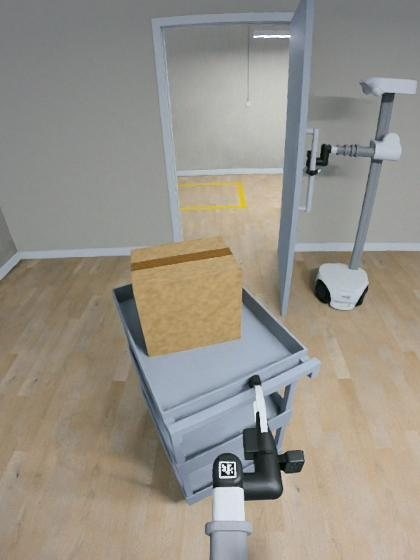

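Request:
move(blocking=false, r1={"base":{"translate_m":-0.65,"strafe_m":-0.12},"pace":"slow","contact_limits":{"translate_m":0.8}})

Request:
wait(seconds=9, cameras=["r1_head_camera"])

Scene clock: 651.23 s.
move: r1 moving
r1.base_odometry: x=-3.865 y=-1.414 heading=+0.727
r1.turned_by_wheels: +0.000
r1.turned_by_imu: +0.000
r1.base_tilt: forward=-1.6 right=+1.2
r1.lidar_m: 0.46 0.48 2.39 2.29 2.37 3.06 2.95 3.06 2.54 2.42 2.53 0.63
r1.base_status: translate_m moving; strafe_m moving
r1.joint_positions: lift_m=+0.688 arm_m=+0.165 wrist_yaw_rad=+0.008 wrist_pitch_rad=+0.005 wrist_roll_rad=+1.570 gripper_m=-0.029
r1.joint_status: not commanded
r1.measured_speeds: translate_m=-0.049 strafe_m=-0.009 rotate_rad=-0.002 lift_m=+0.000 arm_m=+0.000 wrist_yaw_rad=+0.000 wrist_pitch_rad=+0.000 wrist_roll_rad=+0.000
r1.motor_effort: lift_m=+19(19) arm_m=-4(4) wheel_0=-3(7) wheel_1=-6(6) wheel_2=+10(12)
r1.servo_current: wrist_yaw_rad=72(72) wrist_pitch_rad=46(52) wrist_roll_rad=39(59) gripper_m=52(59)
r1.contact_limits: translate_m 0.8
r1.hand_pose: x=+0.6250 y=-0.0851 z=+0.8646 quat_wxyz=(+0.707, +0.707, +0.005, +0.001) (m; r1's base frame)
r1.wrist_depth_mm: - - - 256 - 1576 1182 / - - - 236 314 322 322 / - - - 216 291 1708 1229 / - - - 258 263 1808 - / - - - 245 246 - - / - 430 424 175 227 - - / - 413 182 159 211 - -
r2: as last shown
r2.turned_by_imu: +0.000
r2.base_tilt: forward=-0.6 right=+0.0
r2.lidar_m: 0.43 0.41 1.29 1.58 2.69 1.69 1.51 1.37 0.88 0.76 0.67 0.47
r2.motor_effort: lift_m=+20(20) arm_m=-4(4) wheel_0=+20(20) wheel_1=-6(6) wheel_2=+17(17)
r2.servo_current: wrist_yaw_rad=46(59) wrist_pitch_rad=39(46) wrist_roll_rad=39(59) gripper_m=117(124)
r2.contact_limits: translate_m 0.8
r2.wrist_depth_mm: - - - 163 219 134 - / - - - 164 224 136 - / - - - 166 228 138 - / - - - 166 230 148 - / - - - 168 231 150 - / - - 184 170 180 140 - / - - - - 211 - -
pictures: none

Scene clock: 658.60 s.
earlier move: r1 done
r1.base_odometry: x=-4.264 y=-1.925 heading=+0.726
r1.turned_by_wheels: -0.001
r1.turned_by_imu: -0.004
r1.base_tilt: forward=-1.6 right=+1.2
r1.lidar_m: 0.54 3.44 2.50 2.38 2.48 2.38 2.29 2.42 2.42 2.29 2.42 0.59
r1.base_status: done
r1.joint_positions: lift_m=+0.688 arm_m=+0.165 wrist_yaw_rad=-0.001 wrist_pitch_rad=+0.005 wrist_roll_rad=+1.570 gripper_m=-0.029
r1.joint_status: not commanded
r1.measured_speeds: all 0
r1.motor_effort: lift_m=+19(19) arm_m=-4(4) wheel_0=-5(12) wheel_1=-4(9) wheel_2=+2(12)
r1.servo_current: wrist_yaw_rad=39(72) wrist_pitch_rad=52(59) wrist_roll_rad=52(72) gripper_m=52(59)
r1.contact_limits: translate_m 0.8
r1.hand_pose: x=+0.6243 y=-0.0876 z=+0.8646 quat_wxyz=(+0.707, +0.707, +0.002, -0.002) (m; r1's base frame)
r1.wrist_depth_mm: - - - 236 236 268 1078 / - - - - 236 1661 - / - - - 173 235 - - / - 427 433 173 235 - - / - 442 442 232 234 - - / - 455 200 172 233 - - / - 462 182 144 231 - -
r2.base_odometry: x=-3.450 y=+0.213 heading=-2.293
r2.turned_by_wheels: +0.000
r2.turned_by_imu: +0.001
r2.base_tilt: forward=-0.6 right=+0.0
r2.lidar_m: 0.42 0.43 1.65 1.57 2.70 1.70 1.50 1.37 0.86 0.74 0.68 0.47
r2.base_status: not commanded
r2.joint_positions: lift_m=+0.900 arm_m=+0.105 wrist_yaw_rad=+1.530 wrist_pitch_rad=+0.001 wrist_roll_rad=+0.000 gripper_m=-0.028
r2.joint_status: not commanded
r2.measured_speeds: all 0
r2.motor_effort: lift_m=+20(20) arm_m=-4(4) wheel_0=+19(20) wheel_1=-6(7) wheel_2=+17(18)
r2.servo_current: wrist_yaw_rad=46(59) wrist_pitch_rad=39(52) wrist_roll_rad=52(65) gripper_m=117(130)
r2.contact_limits: translate_m 0.8
r2.hand_pose: x=+0.3749 y=+0.2846 z=+1.0777 quat_wxyz=(+0.721, +0.000, +0.000, +0.693) (m; r2's base frame)
r2.wrist_depth_mm: - - - 163 220 134 - / - - - 164 224 136 - / - - - 165 227 138 - / - - - 166 230 148 - / - - - 168 232 149 - / - - 184 170 179 140 - / - - - - 211 - -
wait: 7.37 of 9 s (r1 has come to rest)
pictures: r1_head_camera
Images, in order (width x height): r1_head_camera 420x560.

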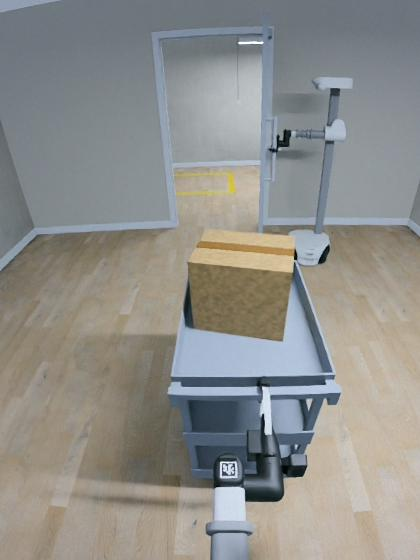

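Request:
move(blocking=false, r1={"base":{"translate_m":0.4,"strafe_m":-0.02},"pace":"slow","contact_limits":{"translate_m":0.8}})

Request:
wait(seconds=7, cameras=["r1_head_camera"])

Scene clock: 664.07 s.
move: r1 moving
r1.base_odometry: x=-4.254 y=-1.918 heading=+0.726
r1.turned_by_wheels: +0.000
r1.turned_by_imu: +0.000
r1.base_tilt: forward=-1.6 right=+1.3
r1.lidar_m: 0.54 0.60 2.52 2.38 2.49 2.38 2.30 2.46 2.41 2.31 2.40 0.59
r1.base_status: translate_m moving; strafe_m moving
r1.joint_positions: lift_m=+0.688 arm_m=+0.165 wrist_yaw_rad=-0.003 wrist_pitch_rad=+0.005 wrist_roll_rad=+1.570 gripper_m=-0.029
r1.joint_status: not commanded
r1.measured_speeds: translate_m=+0.050 strafe_m=-0.003 rotate_rad=+0.003 lift_m=+0.000 arm_m=+0.000 wrist_yaw_rad=+0.000 wrist_pitch_rad=+0.000 wrist_roll_rad=+0.000
r1.motor_effort: lift_m=+19(19) arm_m=+4(4) wheel_0=+4(7) wheel_1=+4(4) wheel_2=-9(12)
r1.servo_current: wrist_yaw_rad=33(52) wrist_pitch_rad=46(52) wrist_roll_rad=52(59) gripper_m=59(59)
r1.contact_limits: translate_m 0.8
r1.hand_pose: x=+0.6240 y=-0.0882 z=+0.8646 quat_wxyz=(+0.707, +0.707, +0.001, -0.003) (m; r1's base frame)
r1.wrist_depth_mm: - - - 236 237 264 1098 / - - - - 236 1661 1182 / - - - 174 235 - - / - 430 433 173 233 - - / - 436 439 232 233 - - / - 455 449 172 232 - - / - 459 180 145 230 - -
r2: as last shown
r2.turned_by_imu: +0.000
r2.base_tilt: forward=-0.7 right=+0.0
r2.lidar_m: 0.43 0.42 1.63 1.57 2.68 1.70 1.48 1.38 0.87 0.74 0.70 0.47
r2.motor_effort: lift_m=+20(20) arm_m=-4(4) wheel_0=+19(20) wheel_1=-6(7) wheel_2=+17(17)
r2.servo_current: wrist_yaw_rad=52(52) wrist_pitch_rad=39(46) wrist_roll_rad=33(52) gripper_m=117(117)
r2.contact_limits: translate_m 0.8
r2.wrist_depth_mm: - - - 163 219 134 - / - - - 164 224 136 - / - - - 166 228 138 - / - - - 166 230 148 - / - - - 167 233 150 - / - - 185 170 179 140 - / - - - - 211 - -
pictures: none

Scene clock: 668.87 s.
earlier move: r1 done
r1.base_odometry: x=-3.951 y=-1.675 heading=+0.726
r1.turned_by_wheels: -0.001
r1.turned_by_imu: -0.004
r1.base_tilt: forward=-1.6 right=+1.3
r1.lidar_m: 0.51 3.21 2.53 2.42 2.47 2.81 2.71 2.84 2.41 2.30 2.37 0.61
r1.base_status: done
r1.joint_positions: lift_m=+0.688 arm_m=+0.165 wrist_yaw_rad=-0.007 wrist_pitch_rad=+0.005 wrist_roll_rad=+1.570 gripper_m=-0.029
r1.joint_status: not commanded
r1.measured_speeds: all 0
r1.motor_effort: lift_m=+19(19) arm_m=+4(4) wheel_0=-2(12) wheel_1=+1(8) wheel_2=-7(14)
r1.servo_current: wrist_yaw_rad=59(72) wrist_pitch_rad=52(59) wrist_roll_rad=52(72) gripper_m=52(59)
r1.contact_limits: translate_m 0.8
r1.hand_pose: x=+0.6236 y=-0.0896 z=+0.8646 quat_wxyz=(+0.707, +0.707, -0.001, -0.005) (m; r1's base frame)
r1.wrist_depth_mm: - - - - 279 285 286 / - - - 260 265 1576 1229 / - - - 256 253 1808 - / - - - 245 245 - - / - 436 439 179 238 - - / - 436 200 182 182 - - / - 430 182 162 221 - -
r2.base_odometry: x=-3.450 y=+0.213 heading=-2.293
r2.turned_by_wheels: +0.000
r2.turned_by_imu: +0.001
r2.base_tilt: forward=-0.6 right=+0.0
r2.lidar_m: 0.42 0.43 1.22 1.34 2.72 1.71 1.50 1.35 0.86 0.77 0.68 0.47
r2.base_status: not commanded
r2.joint_positions: lift_m=+0.900 arm_m=+0.105 wrist_yaw_rad=+1.530 wrist_pitch_rad=+0.001 wrist_roll_rad=+0.000 gripper_m=-0.028
r2.joint_status: not commanded
r2.measured_speeds: all 0
r2.motor_effort: lift_m=+20(20) arm_m=-4(4) wheel_0=+19(20) wheel_1=-6(7) wheel_2=+17(17)
r2.servo_current: wrist_yaw_rad=46(59) wrist_pitch_rad=39(46) wrist_roll_rad=46(59) gripper_m=117(124)
r2.contact_limits: translate_m 0.8
r2.hand_pose: x=+0.3749 y=+0.2846 z=+1.0777 quat_wxyz=(+0.721, +0.000, +0.000, +0.693) (m; r2's base frame)
r2.wrist_depth_mm: - - - 163 220 134 - / - - - 164 224 136 - / - - - 166 228 138 - / - - - 165 230 149 - / - - - 168 232 149 - / - - 184 170 179 140 - / - - - - 211 - -
wait: 4.80 of 7 s (r1 has come to rest)
pictures: r1_head_camera
Images, in order (width x height): r1_head_camera 420x560.

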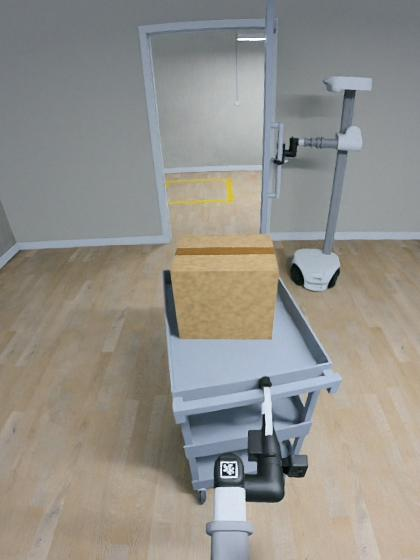

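Request:
move(blocking=false, r1={"base":{"translate_m":0.28,"strafe_m":0.13},"pace":"slow","contact_limits":{"translate_m":0.8}})

Request:
wait(seconds=6, cameras=["r1_head_camera"])

Scene clock: 673.03 s.
move: r1 moving
r1.base_odometry: x=-3.946 y=-1.662 heading=+0.725
r1.turned_by_wheels: -0.001
r1.turned_by_imu: -0.001
r1.base_tilt: forward=-1.6 right=+1.3
r1.lidar_m: 0.51 3.17 2.48 2.42 2.49 2.83 2.71 2.85 2.41 2.29 2.37 0.62
r1.base_status: translate_m moving; strafe_m moving
r1.joint_positions: lift_m=+0.688 arm_m=+0.165 wrist_yaw_rad=-0.007 wrist_pitch_rad=+0.005 wrist_roll_rad=+1.570 gripper_m=-0.029
r1.joint_status: not commanded
r1.measured_speeds: translate_m=+0.048 strafe_m=+0.022 rotate_rad=-0.001 lift_m=+0.000 arm_m=+0.000 wrist_yaw_rad=+0.000 wrist_pitch_rad=+0.000 wrist_roll_rad=+0.000
r1.motor_effort: lift_m=+19(19) arm_m=+4(4) wheel_0=-2(6) wheel_1=+3(6) wheel_2=-15(15)
r1.servo_current: wrist_yaw_rad=59(78) wrist_pitch_rad=52(52) wrist_roll_rad=46(72) gripper_m=52(59)
r1.contact_limits: translate_m 0.8
r1.hand_pose: x=+0.6236 y=-0.0896 z=+0.8646 quat_wxyz=(+0.707, +0.707, -0.001, -0.005) (m; r1's base frame)
r1.wrist_depth_mm: - - - - 282 286 289 / - - - 260 266 1576 1205 / - - - 256 253 1708 - / - - - 244 246 - - / - 433 442 179 238 - - / - 433 198 173 181 - - / - 433 182 163 220 - -
r2: as last shown
r2.turned_by_imu: +0.000
r2.base_tilt: forward=-0.7 right=+0.0
r2.lidar_m: 0.42 0.43 1.20 1.36 2.71 1.68 1.51 1.34 0.86 0.76 0.71 0.46
r2.motor_effort: lift_m=+20(20) arm_m=-4(4) wheel_0=+19(20) wheel_1=-6(6) wheel_2=+17(17)
r2.servo_current: wrist_yaw_rad=46(46) wrist_pitch_rad=46(46) wrist_roll_rad=52(59) gripper_m=117(124)
r2.contact_limits: translate_m 0.8
r2.wrist_depth_mm: - - - 163 219 134 - / - - - 164 224 136 - / - - - 165 227 138 - / - - - 165 230 148 - / - - - 168 232 149 - / - - 184 170 178 140 - / - - - - 211 - -
pictures: none

Scene clock: 676.80 s.
earlier move: r1 done
r1.base_odometry: x=-3.828 y=-1.392 heading=+0.725
r1.turned_by_wheels: +0.001
r1.turned_by_imu: -0.001
r1.base_tilt: forward=-1.6 right=+1.2
r1.lidar_m: 0.56 2.93 2.39 2.30 2.40 3.08 2.99 3.14 2.55 2.43 2.49 0.58
r1.base_status: done
r1.joint_positions: lift_m=+0.688 arm_m=+0.165 wrist_yaw_rad=-0.007 wrist_pitch_rad=+0.005 wrist_roll_rad=+1.570 gripper_m=-0.029
r1.joint_status: not commanded
r1.measured_speeds: all 0
r1.motor_effort: lift_m=+19(19) arm_m=+4(4) wheel_0=-1(6) wheel_1=+0(6) wheel_2=-5(15)
r1.servo_current: wrist_yaw_rad=65(78) wrist_pitch_rad=52(52) wrist_roll_rad=52(72) gripper_m=52(59)
r1.contact_limits: translate_m 0.8
r1.hand_pose: x=+0.6236 y=-0.0896 z=+0.8646 quat_wxyz=(+0.707, +0.707, -0.001, -0.005) (m; r1's base frame)
r1.wrist_depth_mm: - - - 229 231 1464 1182 / - - - - 231 1537 - / - - 1464 170 230 - - / - 427 433 170 231 - - / - 442 445 230 231 - - / - 466 200 170 231 - - / - 480 182 143 231 - -
r2.base_odometry: x=-3.450 y=+0.213 heading=-2.293
r2.turned_by_wheels: +0.000
r2.turned_by_imu: +0.001
r2.base_tilt: forward=-0.7 right=+0.1
r2.lidar_m: 0.42 0.43 1.02 1.39 2.67 1.73 1.51 1.37 0.86 0.75 0.67 0.45
r2.base_status: not commanded
r2.joint_positions: lift_m=+0.900 arm_m=+0.105 wrist_yaw_rad=+1.530 wrist_pitch_rad=+0.001 wrist_roll_rad=+0.000 gripper_m=-0.028
r2.joint_status: not commanded
r2.measured_speeds: all 0
r2.motor_effort: lift_m=+20(20) arm_m=-4(4) wheel_0=+19(20) wheel_1=-6(7) wheel_2=+17(17)
r2.servo_current: wrist_yaw_rad=46(59) wrist_pitch_rad=46(46) wrist_roll_rad=33(59) gripper_m=111(124)
r2.contact_limits: translate_m 0.8
r2.hand_pose: x=+0.3749 y=+0.2846 z=+1.0777 quat_wxyz=(+0.721, +0.000, +0.000, +0.693) (m; r2's base frame)
r2.wrist_depth_mm: - - - 163 218 134 - / - - - 165 224 136 - / - - - 165 228 138 - / - - - 165 230 148 - / - - - 168 233 150 - / - - 184 170 180 140 - / - - - - 211 - -
wait: 3.77 of 6 s (r1 has come to rest)
pictures: r1_head_camera
Images, in order (width x height): r1_head_camera 420x560.

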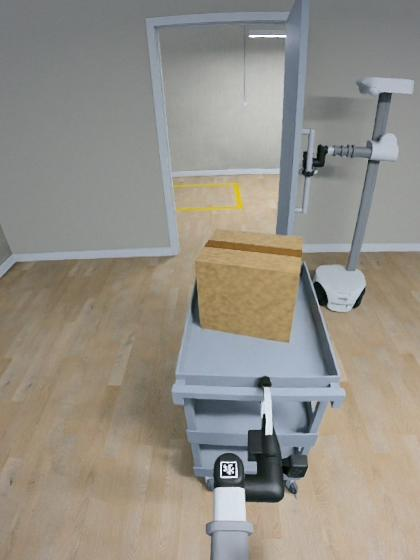

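Request:
move(blocking=false, r1={"base":{"translate_m":0.22,"strafe_m":-0.1},"pace":"slow","contact_limits":{"translate_m":0.8}})

Request:
wait(seconds=6, cameras=["r1_head_camera"])

Scene clock: 681.93 s.
move: r1 moving
r1.base_odometry: x=-3.815 y=-1.388 heading=+0.726
r1.turned_by_wheels: +0.000
r1.turned_by_imu: +0.000
r1.base_tilt: forward=-1.6 right=+1.3
r1.lidar_m: 0.55 2.91 2.38 2.30 2.38 3.12 3.01 3.10 2.55 2.42 2.54 0.59
r1.base_status: translate_m moving; strafe_m moving
r1.joint_positions: lift_m=+0.688 arm_m=+0.165 wrist_yaw_rad=-0.006 wrist_pitch_rad=+0.005 wrist_roll_rad=+1.570 gripper_m=-0.029
r1.joint_status: not commanded
r1.measured_speeds: translate_m=+0.049 strafe_m=-0.022 rotate_rad=+0.002 lift_m=+0.000 arm_m=+0.000 wrist_yaw_rad=+0.015 wrist_pitch_rad=+0.000 wrist_roll_rad=+0.000
r1.motor_effort: lift_m=+18(19) arm_m=+4(4) wheel_0=+7(7) wheel_1=+1(4) wheel_2=-7(11)
r1.servo_current: wrist_yaw_rad=59(78) wrist_pitch_rad=52(52) wrist_roll_rad=65(65) gripper_m=59(59)
r1.contact_limits: translate_m 0.8
r1.hand_pose: x=+0.6237 y=-0.0891 z=+0.8646 quat_wxyz=(+0.707, +0.707, +0.000, -0.004) (m; r1's base frame)
r1.wrist_depth_mm: - - 1756 - 228 1499 1205 / - - - - 229 1576 - / - - 634 169 229 - - / - 430 433 168 229 - - / - 442 442 230 231 - - / - 459 452 183 230 - - / - 477 182 158 232 - -
r2: as last shown
r2.turned_by_imu: +0.000
r2.base_tilt: forward=-0.7 right=+0.0
r2.lidar_m: 0.41 0.41 1.00 1.37 2.71 1.67 1.50 1.38 0.84 0.76 0.70 0.46
r2.servo_current: wrist_yaw_rad=39(52) wrist_pitch_rad=39(46) wrist_roll_rad=52(52) gripper_m=117(117)
r2.contact_limits: translate_m 0.8
r2.wrist_depth_mm: - - - 163 218 134 - / - - - 165 224 136 - / - - - 166 228 138 - / - - - 166 229 148 - / - - - 169 232 149 - / - - 185 170 179 140 - / - - - - 211 - -
pictures: none

Scene clock: 685.03 s.
earlier move: r1 done
r1.base_odometry: x=-3.597 y=-1.321 heading=+0.726
r1.turned_by_wheels: +0.001
r1.turned_by_imu: +0.002
r1.base_tilt: forward=-1.6 right=+1.3
r1.lidar_m: 0.55 0.56 2.51 2.38 2.50 3.32 3.25 3.33 2.44 2.33 2.40 0.59
r1.base_status: done
r1.joint_positions: lift_m=+0.688 arm_m=+0.165 wrist_yaw_rad=+0.003 wrist_pitch_rad=+0.005 wrist_roll_rad=+1.570 gripper_m=-0.029
r1.joint_status: not commanded
r1.measured_speeds: all 0
r1.motor_effort: lift_m=+19(19) arm_m=+4(4) wheel_0=+7(13) wheel_1=+4(8) wheel_2=+1(11)
r1.servo_current: wrist_yaw_rad=39(78) wrist_pitch_rad=46(52) wrist_roll_rad=46(78) gripper_m=59(59)
r1.contact_limits: translate_m 0.8
r1.hand_pose: x=+0.6245 y=-0.0866 z=+0.8646 quat_wxyz=(+0.707, +0.707, +0.003, -0.001) (m; r1's base frame)
r1.wrist_depth_mm: - - - - 235 267 1098 / - - - - 235 1576 - / - - - 232 234 - - / - 430 430 234 234 - - / - 442 445 230 231 - - / - 452 449 183 232 - - / - 473 178 168 230 - -
r2.base_odometry: x=-3.450 y=+0.213 heading=-2.293
r2.turned_by_wheels: +0.000
r2.turned_by_imu: +0.000
r2.base_tilt: forward=-0.6 right=+0.0
r2.lidar_m: 0.44 0.42 0.82 1.25 2.69 1.68 1.49 1.40 0.84 0.74 0.70 0.47
r2.base_status: not commanded
r2.joint_positions: lift_m=+0.900 arm_m=+0.105 wrist_yaw_rad=+1.530 wrist_pitch_rad=+0.001 wrist_roll_rad=+0.000 gripper_m=-0.028
r2.joint_status: not commanded
r2.measured_speeds: all 0
r2.motor_effort: lift_m=+20(20) arm_m=-4(4) wheel_0=+19(20) wheel_1=-6(7) wheel_2=+17(17)
r2.servo_current: wrist_yaw_rad=46(59) wrist_pitch_rad=39(46) wrist_roll_rad=46(59) gripper_m=124(130)
r2.contact_limits: translate_m 0.8
r2.hand_pose: x=+0.3749 y=+0.2846 z=+1.0777 quat_wxyz=(+0.721, +0.000, +0.000, +0.693) (m; r2's base frame)
r2.wrist_depth_mm: - - - 163 219 134 - / - - - 164 224 136 - / - - - 166 227 138 - / - - - 165 229 148 - / - - - 168 258 150 - / - - 184 169 179 140 - / - - - - 211 - -
wait: 3.10 of 6 s (r1 has come to rest)
pictures: r1_head_camera
Images, in order (width x height): r1_head_camera 420x560.

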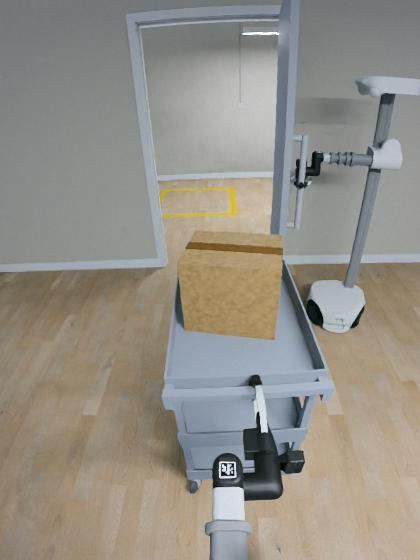

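Request:
move(blocking=false, r1={"base":{"translate_m":0.22,"strafe_m":-0.03},"pace":"slow","contact_limits":{"translate_m":0.8}})

Request:
wait(seconds=6, cameras=["r1_head_camera"])

Scene clock: 693.40 s.
move: r1 moving
r1.base_odometry: x=-3.587 y=-1.314 heading=+0.727
r1.turned_by_wheels: +0.001
r1.turned_by_imu: +0.000
r1.base_tilt: forward=-1.6 right=+1.3
r1.lidar_m: 0.56 0.57 2.48 2.40 2.50 3.35 3.25 3.33 2.44 2.32 2.42 0.60
r1.base_status: translate_m moving; strafe_m moving
r1.joint_positions: lift_m=+0.688 arm_m=+0.165 wrist_yaw_rad=+0.003 wrist_pitch_rad=+0.005 wrist_roll_rad=+1.570 gripper_m=-0.029
r1.joint_status: not commanded
r1.measured_speeds: translate_m=+0.049 strafe_m=-0.007 rotate_rad=-0.001 lift_m=+0.000 arm_m=+0.000 wrist_yaw_rad=+0.000 wrist_pitch_rad=+0.000 wrist_roll_rad=+0.000
r1.motor_effort: lift_m=+19(19) arm_m=+4(4) wheel_0=+11(13) wheel_1=+6(6) wheel_2=-6(6)
r1.servo_current: wrist_yaw_rad=46(65) wrist_pitch_rad=46(52) wrist_roll_rad=52(59) gripper_m=59(59)
r1.contact_limits: translate_m 0.8
r1.hand_pose: x=+0.6245 y=-0.0866 z=+0.8646 quat_wxyz=(+0.707, +0.707, +0.003, -0.001) (m; r1's base frame)
r1.wrist_depth_mm: - - - - 236 268 1098 / - - - - 236 1661 1205 / - - - 234 234 - - / - 430 430 231 233 - - / - 442 442 231 232 - - / - 455 449 183 231 - - / - 462 179 161 229 - -
r2: as last shown
r2.base_tilt: forward=-0.7 right=+0.0
r2.lidar_m: 0.43 0.41 0.81 1.26 2.73 1.71 1.51 1.36 0.83 0.74 0.66 0.46
r2.motor_effort: lift_m=+20(20) arm_m=-4(4) wheel_0=+20(20) wheel_1=-6(7) wheel_2=+17(17)
r2.servo_current: wrist_yaw_rad=46(46) wrist_pitch_rad=39(46) wrist_roll_rad=46(59) gripper_m=117(124)
r2.contact_limits: translate_m 0.8
r2.wrist_depth_mm: - - - 163 220 134 - / - - - 165 223 136 - / - - - 165 227 138 - / - - - 165 229 148 - / - - - 168 257 149 - / - - 183 170 179 140 - / - - - - 211 - -
pictures: none

Scene clock: 696.40 s.
earlier move: r1 done
r1.base_odometry: x=-3.413 y=-1.197 heading=+0.726
r1.turned_by_wheels: -0.001
r1.turned_by_imu: -0.002
r1.base_tilt: forward=-1.6 right=+1.3
r1.lidar_m: 0.53 2.47 2.53 2.43 2.54 3.46 3.48 3.28 2.43 2.30 2.39 0.60
r1.base_status: done
r1.joint_positions: lift_m=+0.688 arm_m=+0.165 wrist_yaw_rad=-0.004 wrist_pitch_rad=+0.005 wrist_roll_rad=+1.570 gripper_m=-0.029
r1.joint_status: not commanded
r1.measured_speeds: all 0
r1.motor_effort: lift_m=+19(19) arm_m=+4(4) wheel_0=+0(13) wheel_1=+1(7) wheel_2=-7(11)
r1.servo_current: wrist_yaw_rad=46(72) wrist_pitch_rad=46(52) wrist_roll_rad=52(65) gripper_m=52(59)
r1.contact_limits: translate_m 0.8
r1.hand_pose: x=+0.6239 y=-0.0885 z=+0.8646 quat_wxyz=(+0.707, +0.707, +0.001, -0.003) (m; r1's base frame)
r1.wrist_depth_mm: - - - 257 259 271 277 / - - - 253 253 1618 1205 / - - 1255 245 248 1756 - / 1921 - 439 240 242 - - / 1921 436 445 177 236 - - / 1863 442 442 183 229 - - / - 442 182 143 224 - -
r2.base_odometry: x=-3.450 y=+0.213 heading=-2.293
r2.turned_by_wheels: +0.000
r2.turned_by_imu: +0.000
r2.base_tilt: forward=-0.6 right=+0.0
r2.lidar_m: 0.42 0.41 0.67 1.12 2.73 1.70 1.49 1.37 0.86 0.76 0.66 0.48
r2.base_status: not commanded
r2.joint_positions: lift_m=+0.900 arm_m=+0.105 wrist_yaw_rad=+1.530 wrist_pitch_rad=+0.001 wrist_roll_rad=+0.000 gripper_m=-0.028
r2.joint_status: not commanded
r2.measured_speeds: all 0
r2.motor_effort: lift_m=+20(20) arm_m=-4(4) wheel_0=+19(20) wheel_1=-6(7) wheel_2=+17(17)
r2.servo_current: wrist_yaw_rad=33(65) wrist_pitch_rad=39(46) wrist_roll_rad=52(59) gripper_m=117(130)
r2.contact_limits: translate_m 0.8
r2.hand_pose: x=+0.3749 y=+0.2846 z=+1.0777 quat_wxyz=(+0.721, +0.000, +0.000, +0.693) (m; r2's base frame)
r2.wrist_depth_mm: - - - 163 219 134 - / - - - 164 224 136 - / - - - 166 228 138 - / - - - 165 255 148 - / - - - 168 585 150 - / - - 183 170 179 140 - / - - - - 211 - -
wait: 3.00 of 6 s (r1 has come to rest)
pictures: r1_head_camera
Images, in order (width x height): r1_head_camera 420x560.

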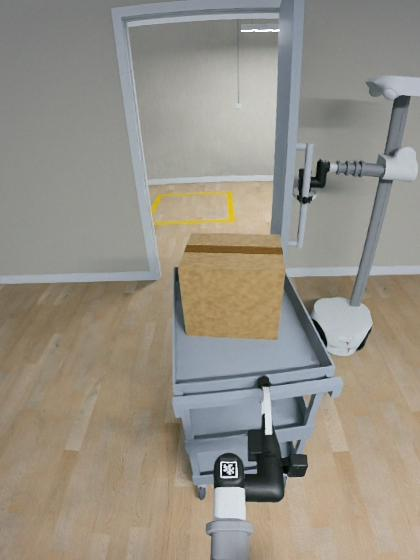

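Request:
move(blocking=false, r1={"base":{"translate_m":0.25,"strafe_m":0.02},"pace":"slow","contact_limits":{"translate_m":0.8}})

Request:
wait(seconds=6, cameras=["r1_head_camera", "r1_head_right_camera"])

Scene clock: 701.10 s.
move: r1 moving
r1.base_odometry: x=-3.404 y=-1.188 heading=+0.725
r1.turned_by_wheels: -0.001
r1.turned_by_imu: -0.001
r1.base_tilt: forward=-1.6 right=+1.3
r1.lidar_m: 0.53 2.44 2.51 2.44 2.55 3.48 3.52 3.32 2.43 2.31 2.38 0.60
r1.base_status: translate_m moving; strafe_m moving
r1.joint_positions: lift_m=+0.688 arm_m=+0.165 wrist_yaw_rad=-0.004 wrist_pitch_rad=+0.005 wrist_roll_rad=+1.570 gripper_m=-0.029
r1.joint_status: not commanded
r1.measured_speeds: translate_m=+0.048 strafe_m=+0.004 rotate_rad=-0.002 lift_m=+0.000 arm_m=+0.000 wrist_yaw_rad=-0.005 wrist_pitch_rad=+0.000 wrist_roll_rad=+0.000
r1.motor_effort: lift_m=+19(19) arm_m=+4(4) wheel_0=-1(3) wheel_1=+6(6) wheel_2=-13(13)
r1.servo_current: wrist_yaw_rad=65(65) wrist_pitch_rad=52(52) wrist_roll_rad=39(59) gripper_m=52(59)
r1.contact_limits: translate_m 0.8
r1.hand_pose: x=+0.6239 y=-0.0886 z=+0.8646 quat_wxyz=(+0.707, +0.707, +0.000, -0.003) (m; r1's base frame)
r1.wrist_depth_mm: - - - 259 262 272 277 / - - - 253 254 1576 1160 / - - 1042 245 247 1756 - / 1921 - 433 242 241 - - / 1921 436 439 176 236 - - / 1921 442 439 182 182 - - / 1863 442 182 144 223 - -
r2: as last shown
r2.base_tilt: forward=-0.7 right=+0.0
r2.lidar_m: 0.42 0.40 0.64 1.15 2.73 1.70 1.51 1.37 0.83 0.76 0.69 0.43
r2.motor_effort: lift_m=+20(20) arm_m=-4(4) wheel_0=+19(20) wheel_1=-7(7) wheel_2=+17(17)
r2.servo_current: wrist_yaw_rad=52(52) wrist_pitch_rad=39(39) wrist_roll_rad=59(59) gripper_m=117(124)
r2.contact_limits: translate_m 0.8
r2.wrist_depth_mm: - - - 163 220 134 - / - - - 164 224 136 - / - - - 165 227 138 - / - - - 165 254 148 - / - - - 168 580 150 - / - - 184 170 180 140 - / - - - - 212 - -
pictures: none

Scene clock: 704.40 s.
earlier move: r1 done
r1.base_odometry: x=-3.239 y=-1.017 heading=+0.725
r1.turned_by_wheels: +0.000
r1.turned_by_imu: -0.002
r1.base_tilt: forward=-1.6 right=+1.3
r1.lidar_m: 0.54 2.19 2.49 2.40 2.53 3.42 3.77 3.31 2.41 2.31 2.40 0.58
r1.base_status: done
r1.joint_positions: lift_m=+0.688 arm_m=+0.165 wrist_yaw_rad=-0.005 wrist_pitch_rad=+0.005 wrist_roll_rad=+1.570 gripper_m=-0.029
r1.joint_status: not commanded
r1.measured_speeds: all 0
r1.motor_effort: lift_m=+19(19) arm_m=+4(4) wheel_0=-1(3) wheel_1=+0(6) wheel_2=-6(13)
r1.servo_current: wrist_yaw_rad=46(72) wrist_pitch_rad=52(52) wrist_roll_rad=46(72) gripper_m=52(59)
r1.contact_limits: translate_m 0.8
r1.hand_pose: x=+0.6238 y=-0.0888 z=+0.8646 quat_wxyz=(+0.707, +0.707, +0.000, -0.004) (m; r1's base frame)
r1.wrist_depth_mm: - - - - 250 270 283 / - 788 788 - 245 1661 1205 / - - - 239 243 - - / 1756 433 433 236 237 - - / 1708 436 442 232 235 - - / 1708 449 201 183 230 - - / 1661 452 182 142 226 - -
r2.base_odometry: x=-3.450 y=+0.213 heading=-2.293
r2.turned_by_wheels: +0.000
r2.turned_by_imu: +0.000
r2.base_tilt: forward=-0.6 right=+0.0
r2.lidar_m: 0.42 0.42 0.60 1.47 2.67 1.69 1.50 1.39 0.87 0.75 0.70 0.46
r2.base_status: not commanded
r2.joint_positions: lift_m=+0.900 arm_m=+0.105 wrist_yaw_rad=+1.530 wrist_pitch_rad=+0.001 wrist_roll_rad=+0.000 gripper_m=-0.028
r2.joint_status: not commanded
r2.measured_speeds: all 0
r2.motor_effort: lift_m=+20(20) arm_m=-4(4) wheel_0=+19(20) wheel_1=-6(7) wheel_2=+17(17)
r2.servo_current: wrist_yaw_rad=46(59) wrist_pitch_rad=39(52) wrist_roll_rad=33(59) gripper_m=117(124)
r2.contact_limits: translate_m 0.8
r2.hand_pose: x=+0.3749 y=+0.2846 z=+1.0777 quat_wxyz=(+0.721, +0.000, +0.000, +0.693) (m; r2's base frame)
r2.wrist_depth_mm: - - - 163 219 134 - / - - - 164 220 136 - / - - - 165 228 138 - / - - - 166 229 149 - / - - - 168 232 149 - / - - 183 169 178 140 - / - - - - 211 - -
wait: 3.30 of 6 s (r1 has come to rest)
pictures: r1_head_camera, r1_head_right_camera
Images, in order (width x height): r1_head_camera 420x560, r1_head_right_camera 420x672.

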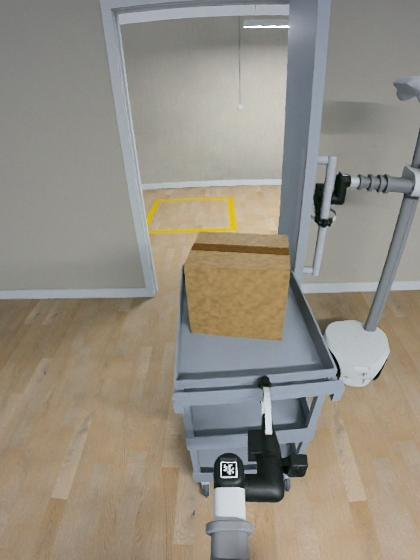

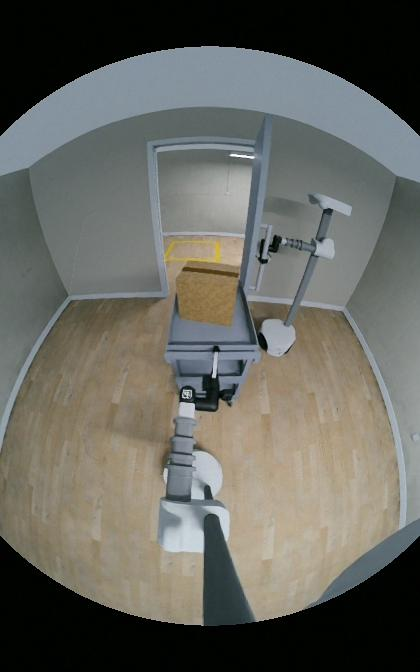

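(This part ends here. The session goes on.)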